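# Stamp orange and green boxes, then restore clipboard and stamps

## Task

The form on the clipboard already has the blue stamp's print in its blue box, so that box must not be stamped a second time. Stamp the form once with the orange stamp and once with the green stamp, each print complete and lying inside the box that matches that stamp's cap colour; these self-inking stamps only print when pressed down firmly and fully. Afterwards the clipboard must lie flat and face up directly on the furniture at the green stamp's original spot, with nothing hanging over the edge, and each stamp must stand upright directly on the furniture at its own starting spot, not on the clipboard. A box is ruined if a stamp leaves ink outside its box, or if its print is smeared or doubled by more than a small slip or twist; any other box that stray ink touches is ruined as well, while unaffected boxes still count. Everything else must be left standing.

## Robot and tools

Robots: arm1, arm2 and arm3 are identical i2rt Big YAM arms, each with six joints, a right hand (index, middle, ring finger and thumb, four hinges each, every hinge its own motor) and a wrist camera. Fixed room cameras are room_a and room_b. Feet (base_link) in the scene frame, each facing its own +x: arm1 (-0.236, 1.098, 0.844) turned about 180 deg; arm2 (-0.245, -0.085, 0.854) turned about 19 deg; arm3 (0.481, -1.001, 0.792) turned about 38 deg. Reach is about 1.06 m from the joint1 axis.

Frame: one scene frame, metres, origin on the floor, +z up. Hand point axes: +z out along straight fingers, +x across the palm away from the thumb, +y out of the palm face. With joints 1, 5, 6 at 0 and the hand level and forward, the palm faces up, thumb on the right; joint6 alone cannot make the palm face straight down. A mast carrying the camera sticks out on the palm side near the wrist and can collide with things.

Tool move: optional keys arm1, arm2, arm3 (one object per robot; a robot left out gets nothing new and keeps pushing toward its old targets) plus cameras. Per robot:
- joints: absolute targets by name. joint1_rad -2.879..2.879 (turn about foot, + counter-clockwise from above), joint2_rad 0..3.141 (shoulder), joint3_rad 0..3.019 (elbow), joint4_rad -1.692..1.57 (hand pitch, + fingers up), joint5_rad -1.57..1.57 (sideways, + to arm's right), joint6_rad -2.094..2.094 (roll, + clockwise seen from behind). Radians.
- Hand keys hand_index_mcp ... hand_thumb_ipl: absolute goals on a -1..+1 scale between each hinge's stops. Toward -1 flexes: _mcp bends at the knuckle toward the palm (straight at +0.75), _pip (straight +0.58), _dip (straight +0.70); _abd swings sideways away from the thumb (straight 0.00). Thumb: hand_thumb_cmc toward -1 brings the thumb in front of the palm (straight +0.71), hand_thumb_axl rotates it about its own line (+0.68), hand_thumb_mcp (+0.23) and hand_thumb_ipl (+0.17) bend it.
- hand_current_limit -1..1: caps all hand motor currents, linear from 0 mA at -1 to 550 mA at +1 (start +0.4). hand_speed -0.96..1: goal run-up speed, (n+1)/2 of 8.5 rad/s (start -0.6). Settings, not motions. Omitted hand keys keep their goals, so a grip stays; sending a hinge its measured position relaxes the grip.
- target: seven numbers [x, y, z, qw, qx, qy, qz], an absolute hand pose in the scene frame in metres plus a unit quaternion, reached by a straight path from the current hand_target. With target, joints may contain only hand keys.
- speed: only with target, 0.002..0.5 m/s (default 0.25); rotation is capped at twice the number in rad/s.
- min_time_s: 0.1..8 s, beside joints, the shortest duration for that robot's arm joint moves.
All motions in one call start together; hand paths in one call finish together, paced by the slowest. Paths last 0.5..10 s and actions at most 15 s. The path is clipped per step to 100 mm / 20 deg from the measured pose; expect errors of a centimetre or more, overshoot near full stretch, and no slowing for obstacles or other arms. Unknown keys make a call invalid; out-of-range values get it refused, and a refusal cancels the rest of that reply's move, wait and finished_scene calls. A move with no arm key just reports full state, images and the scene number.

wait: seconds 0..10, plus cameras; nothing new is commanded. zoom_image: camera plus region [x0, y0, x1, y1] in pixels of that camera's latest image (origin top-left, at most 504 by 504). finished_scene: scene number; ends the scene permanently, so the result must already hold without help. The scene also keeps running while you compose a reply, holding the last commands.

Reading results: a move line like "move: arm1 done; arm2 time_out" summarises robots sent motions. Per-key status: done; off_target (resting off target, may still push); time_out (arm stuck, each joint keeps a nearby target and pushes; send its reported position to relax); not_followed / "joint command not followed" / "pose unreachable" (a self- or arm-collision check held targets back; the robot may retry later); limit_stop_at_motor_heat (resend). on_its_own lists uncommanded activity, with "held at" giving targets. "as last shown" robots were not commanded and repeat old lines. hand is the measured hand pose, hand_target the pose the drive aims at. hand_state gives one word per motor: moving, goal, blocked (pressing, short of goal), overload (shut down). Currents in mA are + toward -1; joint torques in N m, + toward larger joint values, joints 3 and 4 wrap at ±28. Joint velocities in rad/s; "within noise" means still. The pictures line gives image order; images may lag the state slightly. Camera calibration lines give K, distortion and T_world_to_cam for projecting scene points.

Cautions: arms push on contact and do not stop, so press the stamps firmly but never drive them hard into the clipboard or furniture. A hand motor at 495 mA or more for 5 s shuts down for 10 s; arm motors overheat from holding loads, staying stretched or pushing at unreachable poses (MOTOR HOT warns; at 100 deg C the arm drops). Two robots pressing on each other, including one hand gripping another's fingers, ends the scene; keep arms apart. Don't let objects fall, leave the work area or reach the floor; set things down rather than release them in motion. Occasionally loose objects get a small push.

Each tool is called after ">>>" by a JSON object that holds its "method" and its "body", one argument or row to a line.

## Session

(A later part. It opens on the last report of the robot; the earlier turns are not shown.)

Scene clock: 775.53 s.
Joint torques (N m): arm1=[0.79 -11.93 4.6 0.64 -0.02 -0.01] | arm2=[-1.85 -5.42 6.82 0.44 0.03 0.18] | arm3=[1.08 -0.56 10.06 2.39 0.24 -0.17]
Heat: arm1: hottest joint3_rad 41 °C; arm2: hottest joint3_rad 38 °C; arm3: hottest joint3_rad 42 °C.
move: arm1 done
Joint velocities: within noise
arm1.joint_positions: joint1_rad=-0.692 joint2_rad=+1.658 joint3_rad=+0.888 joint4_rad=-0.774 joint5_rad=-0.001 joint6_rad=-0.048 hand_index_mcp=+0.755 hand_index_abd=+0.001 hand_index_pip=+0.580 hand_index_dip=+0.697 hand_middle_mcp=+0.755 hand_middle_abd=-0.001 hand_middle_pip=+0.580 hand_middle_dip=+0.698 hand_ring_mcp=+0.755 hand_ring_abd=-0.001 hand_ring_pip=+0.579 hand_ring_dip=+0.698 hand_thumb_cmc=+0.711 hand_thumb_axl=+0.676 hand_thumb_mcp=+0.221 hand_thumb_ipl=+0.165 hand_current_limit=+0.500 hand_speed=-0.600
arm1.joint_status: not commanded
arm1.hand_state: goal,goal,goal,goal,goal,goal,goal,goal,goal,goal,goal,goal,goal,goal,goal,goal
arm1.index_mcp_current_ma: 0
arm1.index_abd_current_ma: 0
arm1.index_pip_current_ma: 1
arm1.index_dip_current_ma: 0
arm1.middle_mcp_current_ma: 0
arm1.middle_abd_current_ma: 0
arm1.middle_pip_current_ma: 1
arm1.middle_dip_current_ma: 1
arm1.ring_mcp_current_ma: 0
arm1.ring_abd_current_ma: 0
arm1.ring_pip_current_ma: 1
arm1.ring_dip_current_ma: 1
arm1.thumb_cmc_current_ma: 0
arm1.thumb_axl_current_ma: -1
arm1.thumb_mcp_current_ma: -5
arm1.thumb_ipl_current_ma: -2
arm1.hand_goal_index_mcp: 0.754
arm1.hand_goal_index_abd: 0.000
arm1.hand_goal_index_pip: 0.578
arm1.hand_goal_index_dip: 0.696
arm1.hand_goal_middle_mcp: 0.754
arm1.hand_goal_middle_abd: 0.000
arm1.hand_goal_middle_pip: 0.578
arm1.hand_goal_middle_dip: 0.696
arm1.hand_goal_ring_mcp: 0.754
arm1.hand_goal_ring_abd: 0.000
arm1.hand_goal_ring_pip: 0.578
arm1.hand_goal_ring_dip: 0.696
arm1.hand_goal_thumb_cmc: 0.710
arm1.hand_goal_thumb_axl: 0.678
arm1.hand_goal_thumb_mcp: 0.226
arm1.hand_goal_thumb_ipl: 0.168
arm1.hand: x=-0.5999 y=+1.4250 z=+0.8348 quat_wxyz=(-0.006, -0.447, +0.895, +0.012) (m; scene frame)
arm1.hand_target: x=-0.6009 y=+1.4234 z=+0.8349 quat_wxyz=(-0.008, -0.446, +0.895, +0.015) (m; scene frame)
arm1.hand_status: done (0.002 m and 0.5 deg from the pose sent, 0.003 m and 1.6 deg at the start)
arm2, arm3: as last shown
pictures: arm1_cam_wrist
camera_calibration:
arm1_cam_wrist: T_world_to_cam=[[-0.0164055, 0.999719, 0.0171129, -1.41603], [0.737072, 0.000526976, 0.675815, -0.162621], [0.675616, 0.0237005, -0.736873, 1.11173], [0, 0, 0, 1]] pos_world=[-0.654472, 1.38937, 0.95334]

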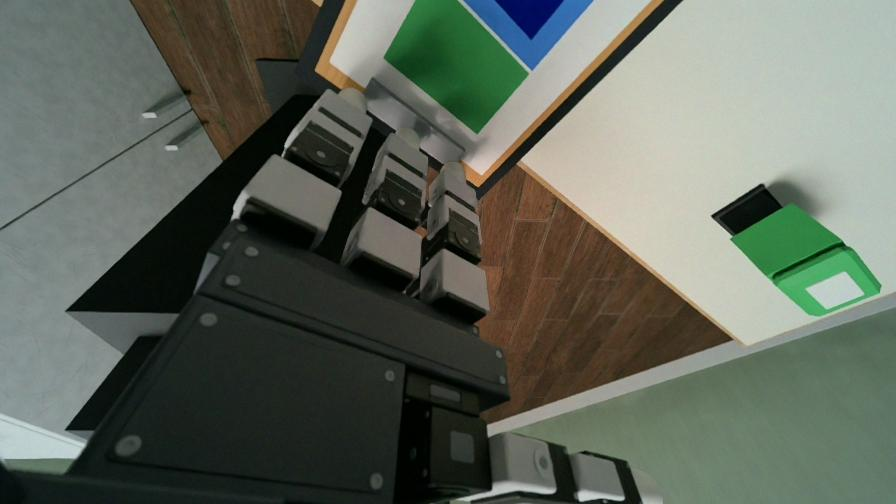

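>>> {"method": "move", "body": {
  "arm1": {"target":[-0.5960,1.4200,0.855,0.0,-0.4462,0.8949,0.0],"speed":0.06}
}}

>>> {"method": "move", "body": {
  "arm1": {"target":[-0.5720,1.4010,0.850,0.0,-0.4462,0.8949,0.0],"speed":0.08}
}}

>>> {"method": "move", "body": {
  "arm1": {"target":[-0.5720,1.4010,0.828,0.0,-0.4462,0.8949,0.0],"speed":0.06},
  "cameras": ["arm1_cam_wrist"]
}}

>>> {"method": "zoom_image", "body": {
  "camera": "arm1_cam_wrist",
  "region": [280, 0, 620, 240]
}}

Scene clock: 781.37 s.
Joint torques (N m): arm1=[0.79 -12.98 6.5 -0.23 0.05 -0.01] | arm2=[-1.85 -5.6 6.79 0.38 0.04 0.19] | arm3=[0.26 1.03 10.09 2.62 0.22 -0.14]
Heat: arm1: hottest joint3_rad 40 °C; arm2: hottest joint3_rad 38 °C; arm3: hottest joint3_rad 42 °C.
move: arm1 off_target
Joint velocities: within noise
arm1.joint_positions: joint1_rad=-0.692 joint2_rad=+1.634 joint3_rad=+0.888 joint4_rad=-0.858 joint5_rad=-0.001 joint6_rad=-0.048 hand_index_mcp=+0.755 hand_index_abd=+0.001 hand_index_pip=+0.580 hand_index_dip=+0.697 hand_middle_mcp=+0.755 hand_middle_abd=-0.001 hand_middle_pip=+0.580 hand_middle_dip=+0.698 hand_ring_mcp=+0.755 hand_ring_abd=-0.001 hand_ring_pip=+0.579 hand_ring_dip=+0.698 hand_thumb_cmc=+0.711 hand_thumb_axl=+0.676 hand_thumb_mcp=+0.221 hand_thumb_ipl=+0.165 hand_current_limit=+0.500 hand_speed=-0.600
arm1.joint_status: not commanded
arm1.hand_state: goal,goal,goal,goal,goal,goal,goal,goal,goal,goal,goal,goal,goal,goal,goal,goal
arm1.index_mcp_current_ma: 0
arm1.index_abd_current_ma: 0
arm1.index_pip_current_ma: 1
arm1.index_dip_current_ma: 0
arm1.middle_mcp_current_ma: 0
arm1.middle_abd_current_ma: 0
arm1.middle_pip_current_ma: 1
arm1.middle_dip_current_ma: 1
arm1.ring_mcp_current_ma: 0
arm1.ring_abd_current_ma: 0
arm1.ring_pip_current_ma: 1
arm1.ring_dip_current_ma: 1
arm1.thumb_cmc_current_ma: 0
arm1.thumb_axl_current_ma: -1
arm1.thumb_mcp_current_ma: -5
arm1.thumb_ipl_current_ma: -2
arm1.hand_goal_index_mcp: 0.754
arm1.hand_goal_index_abd: 0.000
arm1.hand_goal_index_pip: 0.578
arm1.hand_goal_index_dip: 0.696
arm1.hand_goal_middle_mcp: 0.754
arm1.hand_goal_middle_abd: 0.000
arm1.hand_goal_middle_pip: 0.578
arm1.hand_goal_middle_dip: 0.696
arm1.hand_goal_ring_mcp: 0.754
arm1.hand_goal_ring_abd: 0.000
arm1.hand_goal_ring_pip: 0.578
arm1.hand_goal_ring_dip: 0.696
arm1.hand_goal_thumb_cmc: 0.710
arm1.hand_goal_thumb_axl: 0.678
arm1.hand_goal_thumb_mcp: 0.226
arm1.hand_goal_thumb_ipl: 0.168
arm1.hand: x=-0.5864 y=+1.4138 z=+0.8385 quat_wxyz=(+0.006, -0.446, +0.895, -0.015) (m; scene frame)
arm1.hand_target: x=-0.5958 y=+1.4198 z=+0.8550 quat_wxyz=(+0.000, -0.446, +0.895, +0.000) (m; scene frame)
arm1.hand_status: off_target (0.020 m and 1.9 deg from the pose sent, 0.021 m and 1.6 deg at the start)
arm2, arm3: as last shown
pictures: none

Scene clock: 782.47 s.
Joint torques (N m): arm1=[0.73 -12.22 4.6 0.47 0.05 -0.03] | arm2=[-1.96 -5.66 6.82 0.43 0.02 0.2] | arm3=[1.55 -0.21 10.24 2.41 0.19 -0.11]
Heat: arm1: hottest joint3_rad 40 °C; arm2: hottest joint3_rad 38 °C; arm3: hottest joint3_rad 42 °C.
move: arm1 done
Joint velocities: within noise
arm1.joint_positions: joint1_rad=-0.692 joint2_rad=+1.576 joint3_rad=+0.823 joint4_rad=-0.844 joint5_rad=-0.001 joint6_rad=-0.048 hand_index_mcp=+0.754 hand_index_abd=+0.001 hand_index_pip=+0.580 hand_index_dip=+0.697 hand_middle_mcp=+0.754 hand_middle_abd=-0.001 hand_middle_pip=+0.580 hand_middle_dip=+0.698 hand_ring_mcp=+0.754 hand_ring_abd=-0.001 hand_ring_pip=+0.579 hand_ring_dip=+0.698 hand_thumb_cmc=+0.711 hand_thumb_axl=+0.676 hand_thumb_mcp=+0.221 hand_thumb_ipl=+0.165 hand_current_limit=+0.500 hand_speed=-0.600
arm1.joint_status: not commanded
arm1.hand_state: goal,goal,goal,goal,goal,goal,goal,goal,goal,goal,goal,goal,goal,goal,goal,goal
arm1.index_mcp_current_ma: 0
arm1.index_abd_current_ma: 0
arm1.index_pip_current_ma: 1
arm1.index_dip_current_ma: 0
arm1.middle_mcp_current_ma: 0
arm1.middle_abd_current_ma: 0
arm1.middle_pip_current_ma: 1
arm1.middle_dip_current_ma: 1
arm1.ring_mcp_current_ma: 0
arm1.ring_abd_current_ma: 0
arm1.ring_pip_current_ma: 1
arm1.ring_dip_current_ma: 1
arm1.thumb_cmc_current_ma: 0
arm1.thumb_axl_current_ma: -1
arm1.thumb_mcp_current_ma: -5
arm1.thumb_ipl_current_ma: -2
arm1.hand_goal_index_mcp: 0.754
arm1.hand_goal_index_abd: 0.000
arm1.hand_goal_index_pip: 0.578
arm1.hand_goal_index_dip: 0.696
arm1.hand_goal_middle_mcp: 0.754
arm1.hand_goal_middle_abd: 0.000
arm1.hand_goal_middle_pip: 0.578
arm1.hand_goal_middle_dip: 0.696
arm1.hand_goal_ring_mcp: 0.754
arm1.hand_goal_ring_abd: 0.000
arm1.hand_goal_ring_pip: 0.578
arm1.hand_goal_ring_dip: 0.696
arm1.hand_goal_thumb_cmc: 0.710
arm1.hand_goal_thumb_axl: 0.678
arm1.hand_goal_thumb_mcp: 0.226
arm1.hand_goal_thumb_ipl: 0.168
arm1.hand: x=-0.5699 y=+1.4001 z=+0.8419 quat_wxyz=(+0.005, -0.447, +0.895, -0.012) (m; scene frame)
arm1.hand_target: x=-0.5720 y=+1.4010 z=+0.8499 quat_wxyz=(+0.000, -0.446, +0.895, +0.000) (m; scene frame)
arm1.hand_status: done (0.008 m and 1.5 deg from the pose sent, 0.023 m and 1.9 deg at the start)
arm2, arm3: as last shown
pictures: none

Scene clock: 783.53 s.
Joint torques (N m): arm1=[0.67 -9.93 4.51 0.57 0.05 -0.03] | arm2=[-1.85 -5.66 6.82 0.39 0.04 0.19] | arm3=[0.67 0.56 10.21 2.43 0.16 -0.12]
Heat: arm1: hottest joint3_rad 40 °C; arm2: hottest joint3_rad 38 °C; arm3: hottest joint3_rad 42 °C.
move: arm1 done
Joint velocities: within noise
arm1.joint_positions: joint1_rad=-0.692 joint2_rad=+1.594 joint3_rad=+0.803 joint4_rad=-0.777 joint5_rad=-0.001 joint6_rad=-0.048 hand_index_mcp=+0.754 hand_index_abd=+0.001 hand_index_pip=+0.580 hand_index_dip=+0.697 hand_middle_mcp=+0.754 hand_middle_abd=-0.001 hand_middle_pip=+0.580 hand_middle_dip=+0.698 hand_ring_mcp=+0.754 hand_ring_abd=-0.001 hand_ring_pip=+0.579 hand_ring_dip=+0.698 hand_thumb_cmc=+0.711 hand_thumb_axl=+0.676 hand_thumb_mcp=+0.221 hand_thumb_ipl=+0.165 hand_current_limit=+0.500 hand_speed=-0.600
arm1.joint_status: not commanded
arm1.hand_state: goal,goal,goal,goal,goal,goal,goal,goal,goal,goal,goal,goal,goal,goal,goal,goal
arm1.index_mcp_current_ma: 0
arm1.index_abd_current_ma: 0
arm1.index_pip_current_ma: 1
arm1.index_dip_current_ma: 0
arm1.middle_mcp_current_ma: 0
arm1.middle_abd_current_ma: 0
arm1.middle_pip_current_ma: 1
arm1.middle_dip_current_ma: 1
arm1.ring_mcp_current_ma: 0
arm1.ring_abd_current_ma: 0
arm1.ring_pip_current_ma: 1
arm1.ring_dip_current_ma: 1
arm1.thumb_cmc_current_ma: 0
arm1.thumb_axl_current_ma: -1
arm1.thumb_mcp_current_ma: -5
arm1.thumb_ipl_current_ma: -2
arm1.hand_goal_index_mcp: 0.754
arm1.hand_goal_index_abd: 0.000
arm1.hand_goal_index_pip: 0.578
arm1.hand_goal_index_dip: 0.696
arm1.hand_goal_middle_mcp: 0.754
arm1.hand_goal_middle_abd: 0.000
arm1.hand_goal_middle_pip: 0.578
arm1.hand_goal_middle_dip: 0.696
arm1.hand_goal_ring_mcp: 0.754
arm1.hand_goal_ring_abd: 0.000
arm1.hand_goal_ring_pip: 0.578
arm1.hand_goal_ring_dip: 0.696
arm1.hand_goal_thumb_cmc: 0.710
arm1.hand_goal_thumb_axl: 0.678
arm1.hand_goal_thumb_mcp: 0.226
arm1.hand_goal_thumb_ipl: 0.168
arm1.hand: x=-0.5728 y=+1.4025 z=+0.8326 quat_wxyz=(-0.001, -0.447, +0.895, +0.001) (m; scene frame)
arm1.hand_target: x=-0.5720 y=+1.4010 z=+0.8281 quat_wxyz=(+0.000, -0.446, +0.895, +0.000) (m; scene frame)
arm1.hand_status: done (0.005 m and 0.2 deg from the pose sent, 0.014 m and 1.5 deg at the start)
arm2, arm3: as last shown
pictures: arm1_cam_wrist
camera_calibration:
arm1_cam_wrist: T_world_to_cam=[[-0.016598, 0.999861, 0.00167466, -1.38048], [0.724591, 0.0108743, 0.689093, -0.213829], [0.688979, 0.012651, -0.724671, 1.10533], [0, 0, 0, 1]] pos_world=[-0.629523, 1.36863, 0.950661]

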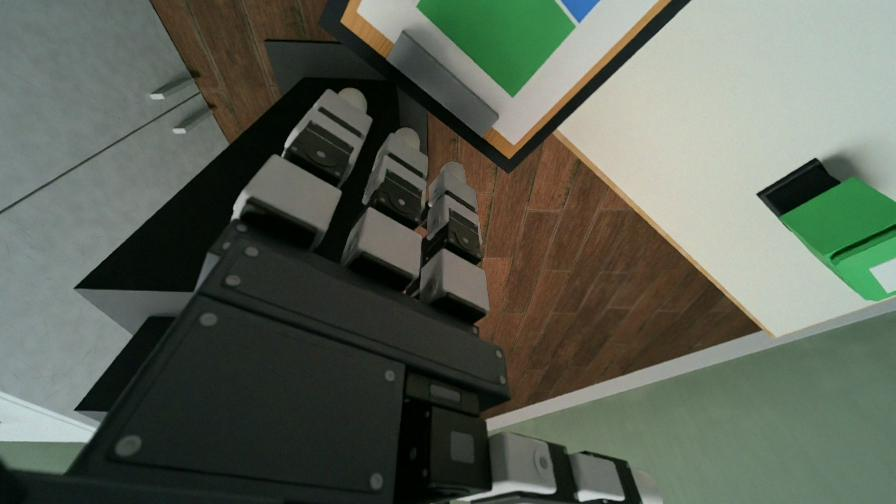

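Scaled by 1.482 from the camera's 896x504 image, which has a finer 1280x720 frame.

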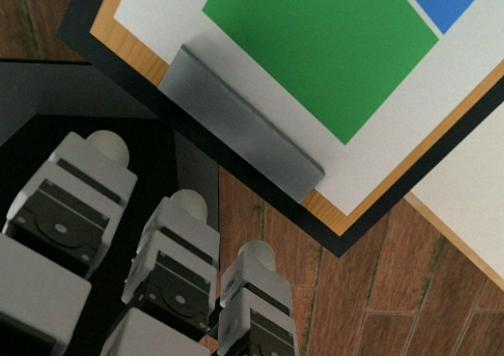

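>>> {"method": "move", "body": {
  "arm1": {"target":[-0.5700,1.3995,0.798,0.0,-0.4462,0.8949,0.0],"speed":0.08}
}}

>>> {"method": "move", "body": {
  "arm1": {"target":[-0.6154,1.4344,0.815,0.0,-0.4462,0.8949,0.0],"speed":0.06}
}}

Scene clock: 788.27 s.
Joint torques (N m): arm1=[0.67 -10.4 4.05 0.5 0.06 -0.03] | arm2=[-1.79 -5.6 6.82 0.38 0.04 0.19] | arm3=[0.5 -0.03 10.13 2.36 0.17 -0.16]
Heat: arm1: hottest joint3_rad 40 °C; arm2: hottest joint3_rad 38 °C; arm3: hottest joint3_rad 42 °C.
move: arm1 done
Joint velocities: within noise
arm1.joint_positions: joint1_rad=-0.692 joint2_rad=+1.661 joint3_rad=+0.773 joint4_rad=-0.682 joint5_rad=-0.001 joint6_rad=-0.048 hand_index_mcp=+0.754 hand_index_abd=+0.001 hand_index_pip=+0.580 hand_index_dip=+0.697 hand_middle_mcp=+0.754 hand_middle_abd=-0.001 hand_middle_pip=+0.580 hand_middle_dip=+0.698 hand_ring_mcp=+0.754 hand_ring_abd=-0.001 hand_ring_pip=+0.579 hand_ring_dip=+0.698 hand_thumb_cmc=+0.711 hand_thumb_axl=+0.676 hand_thumb_mcp=+0.221 hand_thumb_ipl=+0.165 hand_current_limit=+0.500 hand_speed=-0.600
arm1.joint_status: not commanded
arm1.hand_state: goal,goal,goal,goal,goal,goal,goal,goal,goal,goal,goal,goal,goal,goal,goal,goal
arm1.index_mcp_current_ma: 0
arm1.index_abd_current_ma: 0
arm1.index_pip_current_ma: 1
arm1.index_dip_current_ma: 0
arm1.middle_mcp_current_ma: 0
arm1.middle_abd_current_ma: 0
arm1.middle_pip_current_ma: 1
arm1.middle_dip_current_ma: 1
arm1.ring_mcp_current_ma: 0
arm1.ring_abd_current_ma: 0
arm1.ring_pip_current_ma: 1
arm1.ring_dip_current_ma: 1
arm1.thumb_cmc_current_ma: 0
arm1.thumb_axl_current_ma: -1
arm1.thumb_mcp_current_ma: -5
arm1.thumb_ipl_current_ma: -2
arm1.hand_goal_index_mcp: 0.754
arm1.hand_goal_index_abd: 0.000
arm1.hand_goal_index_pip: 0.578
arm1.hand_goal_index_dip: 0.696
arm1.hand_goal_middle_mcp: 0.754
arm1.hand_goal_middle_abd: 0.000
arm1.hand_goal_middle_pip: 0.578
arm1.hand_goal_middle_dip: 0.696
arm1.hand_goal_ring_mcp: 0.754
arm1.hand_goal_ring_abd: 0.000
arm1.hand_goal_ring_pip: 0.578
arm1.hand_goal_ring_dip: 0.696
arm1.hand_goal_thumb_cmc: 0.710
arm1.hand_goal_thumb_axl: 0.678
arm1.hand_goal_thumb_mcp: 0.226
arm1.hand_goal_thumb_ipl: 0.168
arm1.hand: x=-0.5707 y=+1.4007 z=+0.8017 quat_wxyz=(-0.001, -0.447, +0.895, +0.000) (m; scene frame)
arm1.hand_target: x=-0.5699 y=+1.3994 z=+0.7980 quat_wxyz=(+0.000, -0.446, +0.895, +0.000) (m; scene frame)
arm1.hand_status: done (0.004 m and 0.1 deg from the pose sent, 0.035 m and 0.2 deg at the start)
arm2, arm3: as last shown
pictures: none

Scene clock: 789.93 s.
Joint torques (N m): arm1=[1.03 -11.58 8.14 -0.09 0.04 0.02] | arm2=[-1.9 -5.71 6.82 0.39 0.04 0.2] | arm3=[0.5 0.26 10.09 2.4 0.22 -0.12]
Heat: arm1: hottest joint3_rad 40 °C; arm2: hottest joint3_rad 38 °C; arm3: hottest joint3_rad 42 °C.
move: arm1 off_target
Joint velocities: within noise
arm1.joint_positions: joint1_rad=-0.692 joint2_rad=+1.734 joint3_rad=+0.892 joint4_rad=-0.772 joint5_rad=-0.001 joint6_rad=-0.048 hand_index_mcp=+0.761 hand_index_abd=+0.001 hand_index_pip=+0.582 hand_index_dip=+0.697 hand_middle_mcp=+0.760 hand_middle_abd=-0.001 hand_middle_pip=+0.581 hand_middle_dip=+0.698 hand_ring_mcp=+0.759 hand_ring_abd=-0.001 hand_ring_pip=+0.580 hand_ring_dip=+0.698 hand_thumb_cmc=+0.711 hand_thumb_axl=+0.676 hand_thumb_mcp=+0.221 hand_thumb_ipl=+0.165 hand_current_limit=+0.500 hand_speed=-0.600
arm1.joint_status: not commanded
arm1.hand_state: goal,goal,goal,goal,goal,goal,goal,goal,goal,goal,goal,goal,goal,goal,goal,goal
arm1.index_mcp_current_ma: 6
arm1.index_abd_current_ma: 0
arm1.index_pip_current_ma: 2
arm1.index_dip_current_ma: 1
arm1.middle_mcp_current_ma: 5
arm1.middle_abd_current_ma: 0
arm1.middle_pip_current_ma: 2
arm1.middle_dip_current_ma: 1
arm1.ring_mcp_current_ma: 4
arm1.ring_abd_current_ma: 0
arm1.ring_pip_current_ma: 1
arm1.ring_dip_current_ma: 1
arm1.thumb_cmc_current_ma: 0
arm1.thumb_axl_current_ma: -1
arm1.thumb_mcp_current_ma: -5
arm1.thumb_ipl_current_ma: -2
arm1.hand_goal_index_mcp: 0.754
arm1.hand_goal_index_abd: 0.000
arm1.hand_goal_index_pip: 0.578
arm1.hand_goal_index_dip: 0.696
arm1.hand_goal_middle_mcp: 0.754
arm1.hand_goal_middle_abd: 0.000
arm1.hand_goal_middle_pip: 0.578
arm1.hand_goal_middle_dip: 0.696
arm1.hand_goal_ring_mcp: 0.754
arm1.hand_goal_ring_abd: 0.000
arm1.hand_goal_ring_pip: 0.578
arm1.hand_goal_ring_dip: 0.696
arm1.hand_goal_thumb_cmc: 0.710
arm1.hand_goal_thumb_axl: 0.678
arm1.hand_goal_thumb_mcp: 0.226
arm1.hand_goal_thumb_ipl: 0.168
arm1.hand: x=-0.5933 y=+1.4195 z=+0.8015 quat_wxyz=(+0.008, -0.446, +0.895, -0.019) (m; scene frame)
arm1.hand_target: x=-0.6146 y=+1.4335 z=+0.8157 quat_wxyz=(+0.000, -0.446, +0.895, +0.000) (m; scene frame)
arm1.hand_status: off_target (0.030 m and 2.4 deg from the pose sent, 0.057 m and 0.1 deg at the start)
arm2, arm3: as last shown
pictures: none

>>> {"method": "move", "body": {
  "arm1": {"target":[-0.6326,1.447,0.817,0.0,-0.4462,0.8949,0.0],"speed":0.06},
  "cameras": ["arm1_cam_wrist"]
}}

>>> {"method": "zoom_image", "body": {
  "camera": "arm1_cam_wrist",
  "region": [280, 0, 620, 240]
}}

Scene clock: 792.83 s.
Joint torques (N m): arm1=[1.14 -12.22 8.36 -0.03 0.04 0.02] | arm2=[-1.73 -5.71 6.75 0.39 0.04 0.2] | arm3=[0.62 1.26 10.28 2.44 0.18 -0.13]
Heat: arm1: hottest joint3_rad 40 °C; arm2: hottest joint3_rad 38 °C; arm3: hottest joint3_rad 42 °C.
move: arm1 off_target
Joint velocities: within noise
arm1.joint_positions: joint1_rad=-0.690 joint2_rad=+1.772 joint3_rad=+0.958 joint4_rad=-0.798 joint5_rad=-0.001 joint6_rad=-0.046 hand_index_mcp=+0.760 hand_index_abd=+0.001 hand_index_pip=+0.582 hand_index_dip=+0.697 hand_middle_mcp=+0.760 hand_middle_abd=-0.001 hand_middle_pip=+0.581 hand_middle_dip=+0.698 hand_ring_mcp=+0.759 hand_ring_abd=-0.001 hand_ring_pip=+0.580 hand_ring_dip=+0.698 hand_thumb_cmc=+0.711 hand_thumb_axl=+0.676 hand_thumb_mcp=+0.221 hand_thumb_ipl=+0.165 hand_current_limit=+0.500 hand_speed=-0.600
arm1.joint_status: not commanded
arm1.hand_state: goal,goal,goal,goal,goal,goal,goal,goal,goal,goal,goal,goal,goal,goal,goal,goal
arm1.index_mcp_current_ma: 5
arm1.index_abd_current_ma: 0
arm1.index_pip_current_ma: 2
arm1.index_dip_current_ma: 1
arm1.middle_mcp_current_ma: 5
arm1.middle_abd_current_ma: 0
arm1.middle_pip_current_ma: 2
arm1.middle_dip_current_ma: 1
arm1.ring_mcp_current_ma: 4
arm1.ring_abd_current_ma: 0
arm1.ring_pip_current_ma: 1
arm1.ring_dip_current_ma: 1
arm1.thumb_cmc_current_ma: 0
arm1.thumb_axl_current_ma: -1
arm1.thumb_mcp_current_ma: -5
arm1.thumb_ipl_current_ma: -2
arm1.hand_goal_index_mcp: 0.754
arm1.hand_goal_index_abd: 0.000
arm1.hand_goal_index_pip: 0.578
arm1.hand_goal_index_dip: 0.696
arm1.hand_goal_middle_mcp: 0.754
arm1.hand_goal_middle_abd: 0.000
arm1.hand_goal_middle_pip: 0.578
arm1.hand_goal_middle_dip: 0.696
arm1.hand_goal_ring_mcp: 0.754
arm1.hand_goal_ring_abd: 0.000
arm1.hand_goal_ring_pip: 0.578
arm1.hand_goal_ring_dip: 0.696
arm1.hand_goal_thumb_cmc: 0.710
arm1.hand_goal_thumb_axl: 0.678
arm1.hand_goal_thumb_mcp: 0.226
arm1.hand_goal_thumb_ipl: 0.168
arm1.hand: x=-0.6105 y=+1.4330 z=+0.8036 quat_wxyz=(+0.008, -0.446, +0.895, -0.018) (m; scene frame)
arm1.hand_target: x=-0.6319 y=+1.4463 z=+0.8179 quat_wxyz=(+0.000, -0.446, +0.895, +0.000) (m; scene frame)
arm1.hand_status: off_target (0.029 m and 2.3 deg from the pose sent, 0.050 m and 2.4 deg at the start)
arm2.joint_positions: joint1_rad=+0.311 joint2_rad=+1.102 joint3_rad=+0.918 joint4_rad=-1.398 joint5_rad=+0.002 joint6_rad=+0.059 hand_index_mcp=+0.620 hand_index_abd=-0.001 hand_index_pip=-0.582 hand_index_dip=+0.700 hand_middle_mcp=+0.620 hand_middle_abd=+0.001 hand_middle_pip=-0.583 hand_middle_dip=+0.699 hand_ring_mcp=+0.620 hand_ring_abd=-0.002 hand_ring_pip=-0.581 hand_ring_dip=+0.700 hand_thumb_cmc=-0.568 hand_thumb_axl=+0.679 hand_thumb_mcp=+0.192 hand_thumb_ipl=-0.598 hand_current_limit=+0.600 hand_speed=-0.700
arm2.joint_status: not commanded
arm2.hand_state: goal,goal,goal,goal,goal,goal,goal,goal,goal,goal,goal,goal,goal,goal,goal,goal
arm2.index_mcp_current_ma: 0
arm2.index_abd_current_ma: 0
arm2.index_pip_current_ma: 3
arm2.index_dip_current_ma: 1
arm2.middle_mcp_current_ma: 0
arm2.middle_abd_current_ma: 0
arm2.middle_pip_current_ma: 2
arm2.middle_dip_current_ma: 1
arm2.ring_mcp_current_ma: 0
arm2.ring_abd_current_ma: 0
arm2.ring_pip_current_ma: 3
arm2.ring_dip_current_ma: 1
arm2.thumb_cmc_current_ma: 0
arm2.thumb_axl_current_ma: 0
arm2.thumb_mcp_current_ma: -5
arm2.thumb_ipl_current_ma: 0
arm2.hand_goal_index_mcp: 0.620
arm2.hand_goal_index_abd: 0.000
arm2.hand_goal_index_pip: -0.590
arm2.hand_goal_index_dip: 0.696
arm2.hand_goal_middle_mcp: 0.620
arm2.hand_goal_middle_abd: 0.000
arm2.hand_goal_middle_pip: -0.590
arm2.hand_goal_middle_dip: 0.696
arm2.hand_goal_ring_mcp: 0.620
arm2.hand_goal_ring_abd: 0.000
arm2.hand_goal_ring_pip: -0.590
arm2.hand_goal_ring_dip: 0.696
arm2.hand_goal_thumb_cmc: -0.570
arm2.hand_goal_thumb_axl: 0.678
arm2.hand_goal_thumb_mcp: 0.200
arm2.hand_goal_thumb_ipl: -0.600
arm2.hand: x=+0.0664 y=+0.1118 z=+1.0350 quat_wxyz=(-0.004, +0.473, +0.881, -0.004) (m; scene frame)
arm2.hand_target: x=+0.0674 y=+0.1067 z=+1.0381 quat_wxyz=(-0.003, +0.481, +0.877, -0.001) (m; scene frame)
arm2.hand_status: not commanded
arm3.joint_positions: joint1_rad=+2.290 joint2_rad=+0.632 joint3_rad=+1.361 joint4_rad=-1.266 joint5_rad=+0.116 joint6_rad=+0.997 hand_index_mcp=+0.756 hand_index_abd=+0.000 hand_index_pip=+0.577 hand_index_dip=+0.696 hand_middle_mcp=+0.757 hand_middle_abd=+0.000 hand_middle_pip=+0.577 hand_middle_dip=+0.696 hand_ring_mcp=+0.757 hand_ring_abd=+0.000 hand_ring_pip=+0.577 hand_ring_dip=+0.696 hand_thumb_cmc=+0.716 hand_thumb_axl=+0.677 hand_thumb_mcp=+0.226 hand_thumb_ipl=+0.168 hand_current_limit=+0.400 hand_speed=-0.600
arm3.joint_status: not commanded
arm3.hand_state: goal,goal,goal,goal,goal,goal,goal,goal,goal,goal,goal,goal,goal,goal,goal,goal
arm3.index_mcp_current_ma: 0
arm3.index_abd_current_ma: 0
arm3.index_pip_current_ma: 0
arm3.index_dip_current_ma: 0
arm3.middle_mcp_current_ma: 1
arm3.middle_abd_current_ma: 0
arm3.middle_pip_current_ma: 0
arm3.middle_dip_current_ma: 0
arm3.ring_mcp_current_ma: 1
arm3.ring_abd_current_ma: 0
arm3.ring_pip_current_ma: 0
arm3.ring_dip_current_ma: 0
arm3.thumb_cmc_current_ma: 0
arm3.thumb_axl_current_ma: 0
arm3.thumb_mcp_current_ma: 0
arm3.thumb_ipl_current_ma: 0
arm3.hand_goal_index_mcp: 0.754
arm3.hand_goal_index_abd: 0.000
arm3.hand_goal_index_pip: 0.576
arm3.hand_goal_index_dip: 0.696
arm3.hand_goal_middle_mcp: 0.754
arm3.hand_goal_middle_abd: 0.000
arm3.hand_goal_middle_pip: 0.576
arm3.hand_goal_middle_dip: 0.696
arm3.hand_goal_ring_mcp: 0.754
arm3.hand_goal_ring_abd: 0.000
arm3.hand_goal_ring_pip: 0.576
arm3.hand_goal_ring_dip: 0.696
arm3.hand_goal_thumb_cmc: 0.714
arm3.hand_goal_thumb_axl: 0.678
arm3.hand_goal_thumb_mcp: 0.226
arm3.hand_goal_thumb_ipl: 0.168
arm3.hand: x=+0.2443 y=-0.8522 z=+1.3572 quat_wxyz=(-0.439, -0.142, +0.857, +0.228) (m; scene frame)
arm3.hand_target: x=+0.2459 y=-0.8548 z=+1.3669 quat_wxyz=(-0.449, -0.144, +0.852, +0.230) (m; scene frame)
arm3.hand_status: not commanded
pictures: arm1_cam_wrist
camera_calibration:
arm1_cam_wrist: T_world_to_cam=[[-0.0158042, 0.999527, -0.0263702, -1.38802], [0.70131, 0.0298794, 0.71223, -0.226907], [0.712681, -0.0072375, -0.701451, 1.13421], [0, 0, 0, 1]] pos_world=[-0.671135, 1.40236, 0.920602]

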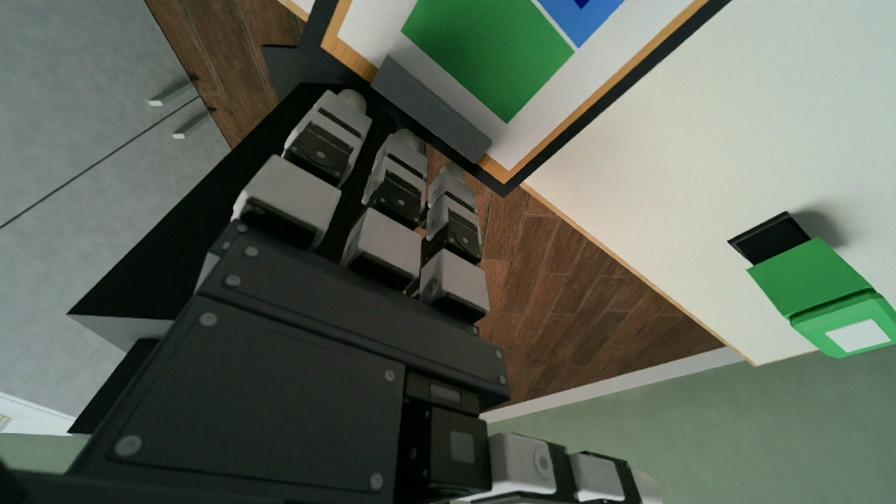

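Scaled by 1.482 from the camera's 896x504 image, which has a finer 1280x720 frame.

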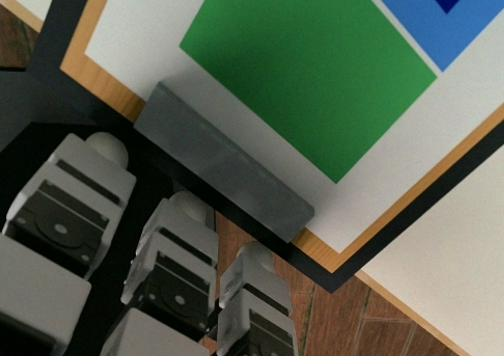

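>>> {"method": "move", "body": {
  "arm1": {"target":[-0.6020,1.4240,0.83,0.0,-0.4462,0.8949,0.0],"speed":0.06}
}}

>>> {"method": "move", "body": {
  "arm1": {"target":[-0.6020,1.4240,0.842,0.0,-0.4462,0.8949,0.0],"speed":0.06}
}}

Scene clock: 796.97 s.
Joint torques (N m): arm1=[0.73 -13.8 4.42 0.03 0.06 -0.01] | arm2=[-1.85 -5.42 6.84 0.42 0.04 0.19] | arm3=[1.49 1.03 10.11 2.5 0.23 -0.11]
Heat: arm1: hottest joint3_rad 40 °C; arm2: hottest joint3_rad 38 °C; arm3: hottest joint3_rad 42 °C.
move: arm1 done
Joint velocities: within noise
arm1.joint_positions: joint1_rad=-0.690 joint2_rad=+1.702 joint3_rad=+0.915 joint4_rad=-0.798 joint5_rad=-0.001 joint6_rad=-0.046 hand_index_mcp=+0.755 hand_index_abd=+0.001 hand_index_pip=+0.580 hand_index_dip=+0.697 hand_middle_mcp=+0.755 hand_middle_abd=-0.001 hand_middle_pip=+0.580 hand_middle_dip=+0.698 hand_ring_mcp=+0.755 hand_ring_abd=-0.001 hand_ring_pip=+0.580 hand_ring_dip=+0.698 hand_thumb_cmc=+0.711 hand_thumb_axl=+0.676 hand_thumb_mcp=+0.221 hand_thumb_ipl=+0.165 hand_current_limit=+0.500 hand_speed=-0.600
arm1.joint_status: not commanded
arm1.hand_state: goal,goal,goal,goal,goal,goal,goal,goal,goal,goal,goal,goal,goal,goal,goal,goal
arm1.index_mcp_current_ma: 0
arm1.index_abd_current_ma: 0
arm1.index_pip_current_ma: 1
arm1.index_dip_current_ma: 1
arm1.middle_mcp_current_ma: 0
arm1.middle_abd_current_ma: 0
arm1.middle_pip_current_ma: 1
arm1.middle_dip_current_ma: 1
arm1.ring_mcp_current_ma: 0
arm1.ring_abd_current_ma: 0
arm1.ring_pip_current_ma: 1
arm1.ring_dip_current_ma: 1
arm1.thumb_cmc_current_ma: 0
arm1.thumb_axl_current_ma: -1
arm1.thumb_mcp_current_ma: -5
arm1.thumb_ipl_current_ma: -2
arm1.hand_goal_index_mcp: 0.754
arm1.hand_goal_index_abd: 0.000
arm1.hand_goal_index_pip: 0.578
arm1.hand_goal_index_dip: 0.696
arm1.hand_goal_middle_mcp: 0.754
arm1.hand_goal_middle_abd: 0.000
arm1.hand_goal_middle_pip: 0.578
arm1.hand_goal_middle_dip: 0.696
arm1.hand_goal_ring_mcp: 0.754
arm1.hand_goal_ring_abd: 0.000
arm1.hand_goal_ring_pip: 0.578
arm1.hand_goal_ring_dip: 0.696
arm1.hand_goal_thumb_cmc: 0.710
arm1.hand_goal_thumb_axl: 0.678
arm1.hand_goal_thumb_mcp: 0.226
arm1.hand_goal_thumb_ipl: 0.168
arm1.hand: x=-0.6016 y=+1.4257 z=+0.8219 quat_wxyz=(+0.002, -0.446, +0.895, -0.006) (m; scene frame)
arm1.hand_target: x=-0.6020 y=+1.4241 z=+0.8298 quat_wxyz=(+0.000, -0.446, +0.895, +0.000) (m; scene frame)
arm1.hand_status: done (0.008 m and 0.8 deg from the pose sent, 0.029 m and 2.3 deg at the start)
arm2, arm3: as last shown
pictures: none

Scene clock: 797.93 s.
Joint torques (N m): arm1=[0.85 -13.63 5.22 -0.21 0.05 -0.02] | arm2=[-1.9 -5.54 6.79 0.4 0.05 0.19] | arm3=[0.67 0.26 10.09 2.32 0.18 -0.11]
Heat: arm1: hottest joint3_rad 40 °C; arm2: hottest joint3_rad 38 °C; arm3: hottest joint3_rad 42 °C.
move: arm1 off_target
Joint velocities: within noise
arm1.joint_positions: joint1_rad=-0.690 joint2_rad=+1.677 joint3_rad=+0.915 joint4_rad=-0.826 joint5_rad=-0.001 joint6_rad=-0.046 hand_index_mcp=+0.755 hand_index_abd=+0.001 hand_index_pip=+0.580 hand_index_dip=+0.697 hand_middle_mcp=+0.755 hand_middle_abd=-0.001 hand_middle_pip=+0.580 hand_middle_dip=+0.698 hand_ring_mcp=+0.755 hand_ring_abd=-0.001 hand_ring_pip=+0.580 hand_ring_dip=+0.698 hand_thumb_cmc=+0.711 hand_thumb_axl=+0.676 hand_thumb_mcp=+0.221 hand_thumb_ipl=+0.165 hand_current_limit=+0.500 hand_speed=-0.600
arm1.joint_status: not commanded
arm1.hand_state: goal,goal,goal,goal,goal,goal,goal,goal,goal,goal,goal,goal,goal,goal,goal,goal
arm1.index_mcp_current_ma: 0
arm1.index_abd_current_ma: 0
arm1.index_pip_current_ma: 1
arm1.index_dip_current_ma: 1
arm1.middle_mcp_current_ma: 0
arm1.middle_abd_current_ma: 0
arm1.middle_pip_current_ma: 1
arm1.middle_dip_current_ma: 1
arm1.ring_mcp_current_ma: 0
arm1.ring_abd_current_ma: 0
arm1.ring_pip_current_ma: 1
arm1.ring_dip_current_ma: 1
arm1.thumb_cmc_current_ma: 0
arm1.thumb_axl_current_ma: -1
arm1.thumb_mcp_current_ma: -5
arm1.thumb_ipl_current_ma: -2
arm1.hand_goal_index_mcp: 0.754
arm1.hand_goal_index_abd: 0.000
arm1.hand_goal_index_pip: 0.578
arm1.hand_goal_index_dip: 0.696
arm1.hand_goal_middle_mcp: 0.754
arm1.hand_goal_middle_abd: 0.000
arm1.hand_goal_middle_pip: 0.578
arm1.hand_goal_middle_dip: 0.696
arm1.hand_goal_ring_mcp: 0.754
arm1.hand_goal_ring_abd: 0.000
arm1.hand_goal_ring_pip: 0.578
arm1.hand_goal_ring_dip: 0.696
arm1.hand_goal_thumb_cmc: 0.710
arm1.hand_goal_thumb_axl: 0.678
arm1.hand_goal_thumb_mcp: 0.226
arm1.hand_goal_thumb_ipl: 0.168
arm1.hand: x=-0.5990 y=+1.4235 z=+0.8308 quat_wxyz=(+0.003, -0.446, +0.895, -0.008) (m; scene frame)
arm1.hand_target: x=-0.6020 y=+1.4241 z=+0.8419 quat_wxyz=(+0.000, -0.446, +0.895, +0.000) (m; scene frame)
arm1.hand_status: off_target (0.012 m and 1.0 deg from the pose sent, 0.020 m and 0.8 deg at the start)
arm2, arm3: as last shown
pictures: none

>>> {"method": "move", "body": {
  "arm1": {"target":[-0.6220,1.4390,0.838,0.0,-0.4462,0.8949,0.0],"speed":0.06},
  "cameras": ["arm1_cam_wrist"]
}}

>>> {"method": "zoom_image", "body": {
  "camera": "arm1_cam_wrist",
  "region": [280, 0, 620, 240]
}}

Scene clock: 800.77 s.
Joint torques (N m): arm1=[1.03 -11.52 8.31 -0.29 0.05 0.02] | arm2=[-2.02 -5.54 6.76 0.47 0.03 0.2] | arm3=[0.32 -0.32 10.13 2.62 0.21 -0.15]
Heat: arm1: hottest joint3_rad 40 °C; arm2: hottest joint3_rad 38 °C; arm3: hottest joint3_rad 42 °C.
move: arm1 off_target
Joint velocities: within noise
arm1.joint_positions: joint1_rad=-0.690 joint2_rad=+1.704 joint3_rad=+0.938 joint4_rad=-0.835 joint5_rad=-0.001 joint6_rad=-0.046 hand_index_mcp=+0.755 hand_index_abd=+0.001 hand_index_pip=+0.580 hand_index_dip=+0.697 hand_middle_mcp=+0.755 hand_middle_abd=-0.001 hand_middle_pip=+0.580 hand_middle_dip=+0.698 hand_ring_mcp=+0.755 hand_ring_abd=-0.001 hand_ring_pip=+0.580 hand_ring_dip=+0.698 hand_thumb_cmc=+0.711 hand_thumb_axl=+0.676 hand_thumb_mcp=+0.221 hand_thumb_ipl=+0.165 hand_current_limit=+0.500 hand_speed=-0.600
arm1.joint_status: not commanded
arm1.hand_state: goal,goal,goal,goal,goal,goal,goal,goal,goal,goal,goal,goal,goal,goal,goal,goal
arm1.index_mcp_current_ma: 0
arm1.index_abd_current_ma: 0
arm1.index_pip_current_ma: 1
arm1.index_dip_current_ma: 1
arm1.middle_mcp_current_ma: 0
arm1.middle_abd_current_ma: 0
arm1.middle_pip_current_ma: 1
arm1.middle_dip_current_ma: 1
arm1.ring_mcp_current_ma: 0
arm1.ring_abd_current_ma: 0
arm1.ring_pip_current_ma: 1
arm1.ring_dip_current_ma: 1
arm1.thumb_cmc_current_ma: 0
arm1.thumb_axl_current_ma: -1
arm1.thumb_mcp_current_ma: -5
arm1.thumb_ipl_current_ma: -2
arm1.hand_goal_index_mcp: 0.754
arm1.hand_goal_index_abd: 0.000
arm1.hand_goal_index_pip: 0.578
arm1.hand_goal_index_dip: 0.696
arm1.hand_goal_middle_mcp: 0.754
arm1.hand_goal_middle_abd: 0.000
arm1.hand_goal_middle_pip: 0.578
arm1.hand_goal_middle_dip: 0.696
arm1.hand_goal_ring_mcp: 0.754
arm1.hand_goal_ring_abd: 0.000
arm1.hand_goal_ring_pip: 0.578
arm1.hand_goal_ring_dip: 0.696
arm1.hand_goal_thumb_cmc: 0.710
arm1.hand_goal_thumb_axl: 0.678
arm1.hand_goal_thumb_mcp: 0.226
arm1.hand_goal_thumb_ipl: 0.168
arm1.hand: x=-0.6036 y=+1.4273 z=+0.8260 quat_wxyz=(+0.005, -0.446, +0.895, -0.014) (m; scene frame)
arm1.hand_target: x=-0.6214 y=+1.4384 z=+0.8384 quat_wxyz=(+0.000, -0.446, +0.895, +0.000) (m; scene frame)
arm1.hand_status: off_target (0.025 m and 1.7 deg from the pose sent, 0.029 m and 1.0 deg at the start)
arm2, arm3: as last shown
pictures: arm1_cam_wrist
camera_calibration:
arm1_cam_wrist: T_world_to_cam=[[-0.015973, 0.999679, -0.019669, -1.38747], [0.706979, 0.0252024, 0.706785, -0.232905], [0.707054, -0.00261605, -0.707155, 1.13973], [0, 0, 0, 1]] pos_world=[-0.663356, 1.39587, 0.943291]

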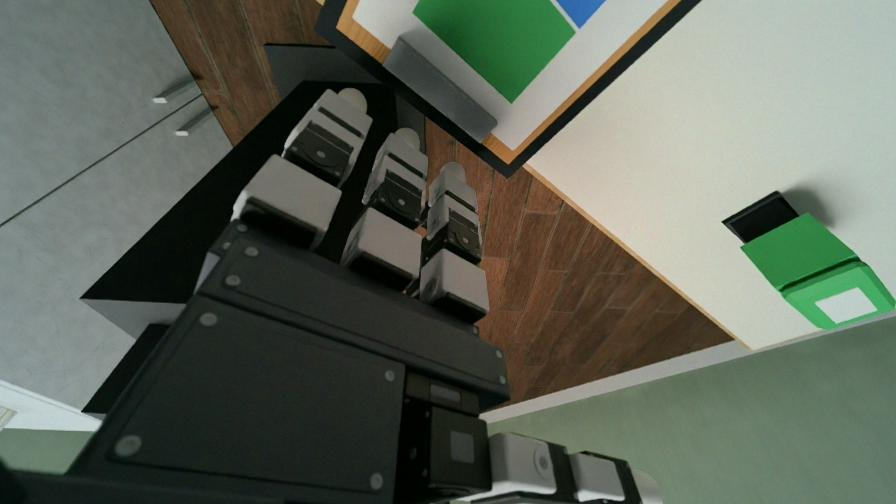

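Scaled by 1.482 from the camera's 896x504 image, which has a finer 1280x720 frame.

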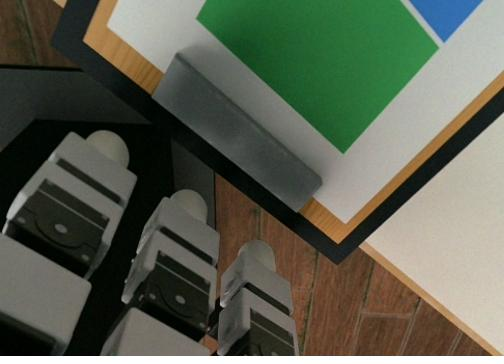

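>>> {"method": "move", "body": {
  "arm1": {"target":[-0.6456,1.4568,0.838,0.0,-0.4462,0.8949,0.0],"speed":0.06},
  "cameras": ["arm1_cam_wrist"]
}}

>>> {"method": "zoom_image", "body": {
  "camera": "arm1_cam_wrist",
  "region": [280, 0, 620, 240]
}}

Scene clock: 803.57 s.
Joint torques (N m): arm1=[1.08 -12.51 8.51 -0.32 0.04 0.04] | arm2=[-1.9 -5.6 6.75 0.39 0.03 0.2] | arm3=[1.14 0.97 10.09 2.39 0.26 -0.13]
Heat: arm1: hottest joint3_rad 40 °C; arm2: hottest joint3_rad 38 °C; arm3: hottest joint3_rad 42 °C.
move: arm1 off_target
Joint velocities: within noise
arm1.joint_positions: joint1_rad=-0.689 joint2_rad=+1.765 joint3_rad=+1.028 joint4_rad=-0.864 joint5_rad=-0.001 joint6_rad=-0.045 hand_index_mcp=+0.755 hand_index_abd=+0.001 hand_index_pip=+0.580 hand_index_dip=+0.697 hand_middle_mcp=+0.755 hand_middle_abd=-0.001 hand_middle_pip=+0.580 hand_middle_dip=+0.698 hand_ring_mcp=+0.755 hand_ring_abd=-0.001 hand_ring_pip=+0.580 hand_ring_dip=+0.698 hand_thumb_cmc=+0.711 hand_thumb_axl=+0.676 hand_thumb_mcp=+0.221 hand_thumb_ipl=+0.165 hand_current_limit=+0.500 hand_speed=-0.600
arm1.joint_status: not commanded
arm1.hand_state: goal,goal,goal,goal,goal,goal,goal,goal,goal,goal,goal,goal,goal,goal,goal,goal
arm1.index_mcp_current_ma: 0
arm1.index_abd_current_ma: 0
arm1.index_pip_current_ma: 1
arm1.index_dip_current_ma: 1
arm1.middle_mcp_current_ma: 0
arm1.middle_abd_current_ma: 0
arm1.middle_pip_current_ma: 1
arm1.middle_dip_current_ma: 1
arm1.ring_mcp_current_ma: 0
arm1.ring_abd_current_ma: 0
arm1.ring_pip_current_ma: 1
arm1.ring_dip_current_ma: 1
arm1.thumb_cmc_current_ma: 0
arm1.thumb_axl_current_ma: -1
arm1.thumb_mcp_current_ma: -5
arm1.thumb_ipl_current_ma: -2
arm1.hand_goal_index_mcp: 0.754
arm1.hand_goal_index_abd: 0.000
arm1.hand_goal_index_pip: 0.578
arm1.hand_goal_index_dip: 0.696
arm1.hand_goal_middle_mcp: 0.754
arm1.hand_goal_middle_abd: 0.000
arm1.hand_goal_middle_pip: 0.578
arm1.hand_goal_middle_dip: 0.696
arm1.hand_goal_ring_mcp: 0.754
arm1.hand_goal_ring_abd: 0.000
arm1.hand_goal_ring_pip: 0.578
arm1.hand_goal_ring_dip: 0.696
arm1.hand_goal_thumb_cmc: 0.710
arm1.hand_goal_thumb_axl: 0.678
arm1.hand_goal_thumb_mcp: 0.226
arm1.hand_goal_thumb_ipl: 0.168
arm1.hand: x=-0.6266 y=+1.4455 z=+0.8260 quat_wxyz=(+0.006, -0.446, +0.895, -0.014) (m; scene frame)
arm1.hand_target: x=-0.6450 y=+1.4562 z=+0.8385 quat_wxyz=(+0.000, -0.446, +0.895, +0.000) (m; scene frame)
arm1.hand_status: off_target (0.025 m and 1.7 deg from the pose sent, 0.053 m and 1.7 deg at the start)
arm2, arm3: as last shown
pictures: arm1_cam_wrist
camera_calibration:
arm1_cam_wrist: T_world_to_cam=[[-0.0163837, 0.999664, -0.0201042, -1.40588], [0.706567, 0.025802, 0.707175, -0.218602], [0.707456, -0.00261881, -0.706753, 1.15594], [0, 0, 0, 1]] pos_world=[-0.686356, 1.41407, 0.943292]

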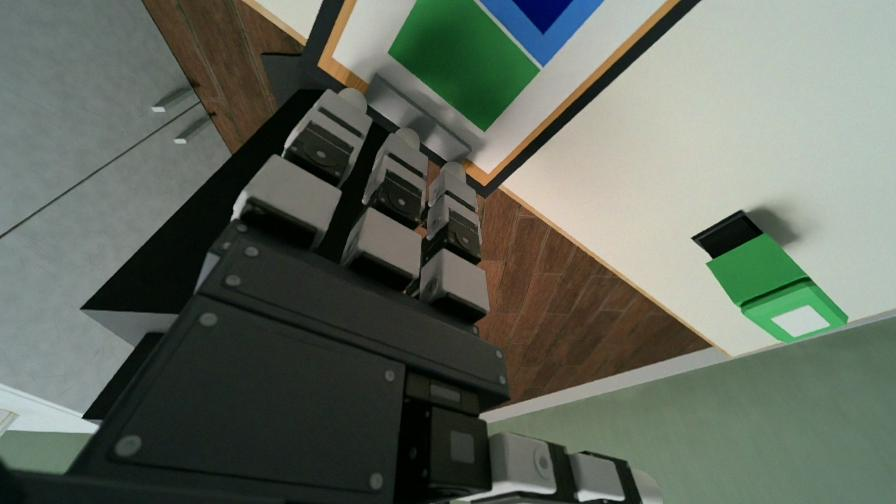

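Scaled by 1.482 from the camera's 896x504 image, which has a finer 1280x720 frame.

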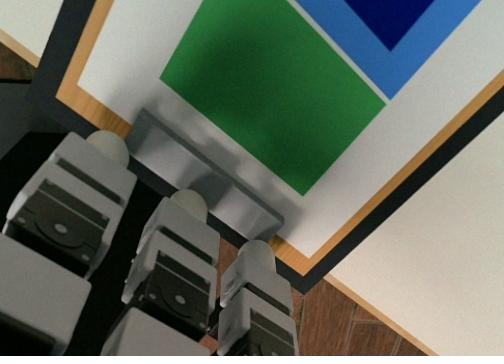

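>>> {"method": "move", "body": {
  "arm1": {"target":[-0.6696,1.4748,0.838,0.0,-0.4462,0.8949,0.0],"speed":0.06},
  "cameras": ["arm1_cam_wrist"]
}}

>>> {"method": "zoom_image", "body": {
  "camera": "arm1_cam_wrist",
  "region": [280, 0, 620, 240]
}}

Scene clock: 806.57 s.
Joint torques (N m): arm1=[1.14 -13.1 8.99 0.05 0.05 -0.02] | arm2=[-1.96 -5.48 6.76 0.39 0.04 0.2] | arm3=[0.91 -0.38 10.14 2.5 0.2 -0.12]
Heat: arm1: hottest joint3_rad 40 °C; arm2: hottest joint3_rad 38 °C; arm3: hottest joint3_rad 42 °C.
move: arm1 off_target
Joint velocities: within noise
arm1.joint_positions: joint1_rad=-0.687 joint2_rad=+1.824 joint3_rad=+1.118 joint4_rad=-0.904 joint5_rad=-0.001 joint6_rad=-0.038 hand_index_mcp=+0.775 hand_index_abd=+0.001 hand_index_pip=+0.592 hand_index_dip=+0.702 hand_middle_mcp=+0.755 hand_middle_abd=-0.001 hand_middle_pip=+0.580 hand_middle_dip=+0.698 hand_ring_mcp=+0.754 hand_ring_abd=-0.001 hand_ring_pip=+0.580 hand_ring_dip=+0.698 hand_thumb_cmc=+0.711 hand_thumb_axl=+0.676 hand_thumb_mcp=+0.221 hand_thumb_ipl=+0.165 hand_current_limit=+0.500 hand_speed=-0.600
arm1.joint_status: not commanded
arm1.hand_state: blocked,goal,goal,goal,goal,goal,goal,goal,goal,goal,goal,goal,goal,goal,goal,goal
arm1.index_mcp_current_ma: 31
arm1.index_abd_current_ma: 0
arm1.index_pip_current_ma: 15
arm1.index_dip_current_ma: 5
arm1.middle_mcp_current_ma: 0
arm1.middle_abd_current_ma: 0
arm1.middle_pip_current_ma: 1
arm1.middle_dip_current_ma: 1
arm1.ring_mcp_current_ma: 0
arm1.ring_abd_current_ma: 0
arm1.ring_pip_current_ma: 1
arm1.ring_dip_current_ma: 1
arm1.thumb_cmc_current_ma: 0
arm1.thumb_axl_current_ma: -1
arm1.thumb_mcp_current_ma: -5
arm1.thumb_ipl_current_ma: -2
arm1.hand_goal_index_mcp: 0.754
arm1.hand_goal_index_abd: 0.000
arm1.hand_goal_index_pip: 0.578
arm1.hand_goal_index_dip: 0.696
arm1.hand_goal_middle_mcp: 0.754
arm1.hand_goal_middle_abd: 0.000
arm1.hand_goal_middle_pip: 0.578
arm1.hand_goal_middle_dip: 0.696
arm1.hand_goal_ring_mcp: 0.754
arm1.hand_goal_ring_abd: 0.000
arm1.hand_goal_ring_pip: 0.578
arm1.hand_goal_ring_dip: 0.696
arm1.hand_goal_thumb_cmc: 0.710
arm1.hand_goal_thumb_axl: 0.678
arm1.hand_goal_thumb_mcp: 0.226
arm1.hand_goal_thumb_ipl: 0.168
arm1.hand: x=-0.6474 y=+1.4619 z=+0.8257 quat_wxyz=(+0.007, -0.444, +0.896, -0.018) (m; scene frame)
arm1.hand_target: x=-0.6687 y=+1.4740 z=+0.8387 quat_wxyz=(+0.000, -0.446, +0.895, +0.000) (m; scene frame)
arm1.hand_status: off_target (0.028 m and 2.2 deg from the pose sent, 0.053 m and 1.7 deg at the start)
arm2, arm3: as last shown
pictures: arm1_cam_wrist
camera_calibration:
arm1_cam_wrist: T_world_to_cam=[[-0.0116636, 0.99961, -0.0253913, -1.41521], [0.701921, 0.02627, 0.71177, -0.21161], [0.71216, -0.0095209, -0.701953, 1.17959], [0, 0, 0, 1]] pos_world=[-0.70803, 1.43145, 0.942701]

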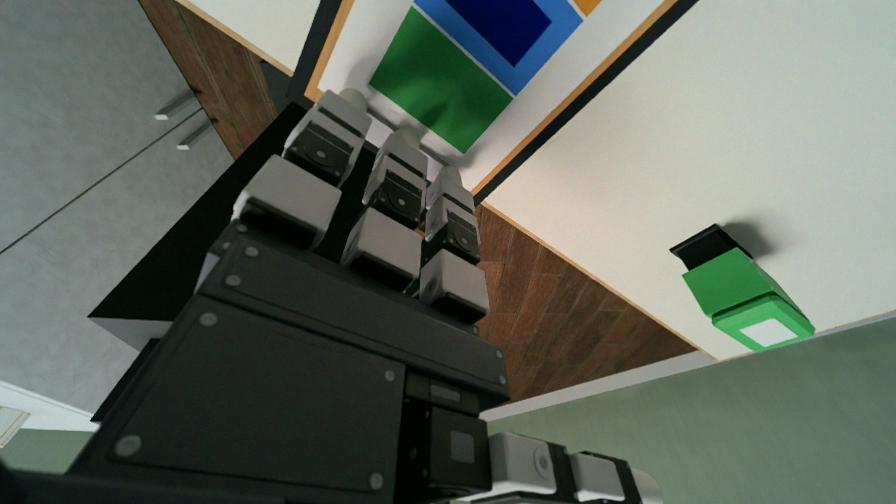

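Scaled by 1.482 from the camera's 896x504 image, which has a finer 1280x720 frame.

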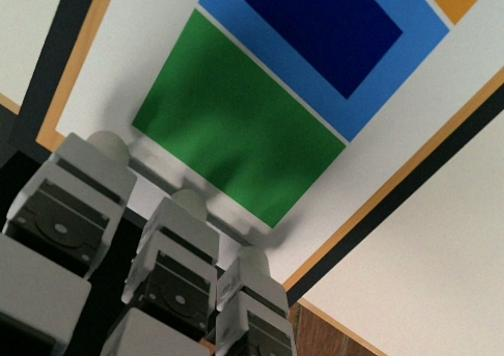

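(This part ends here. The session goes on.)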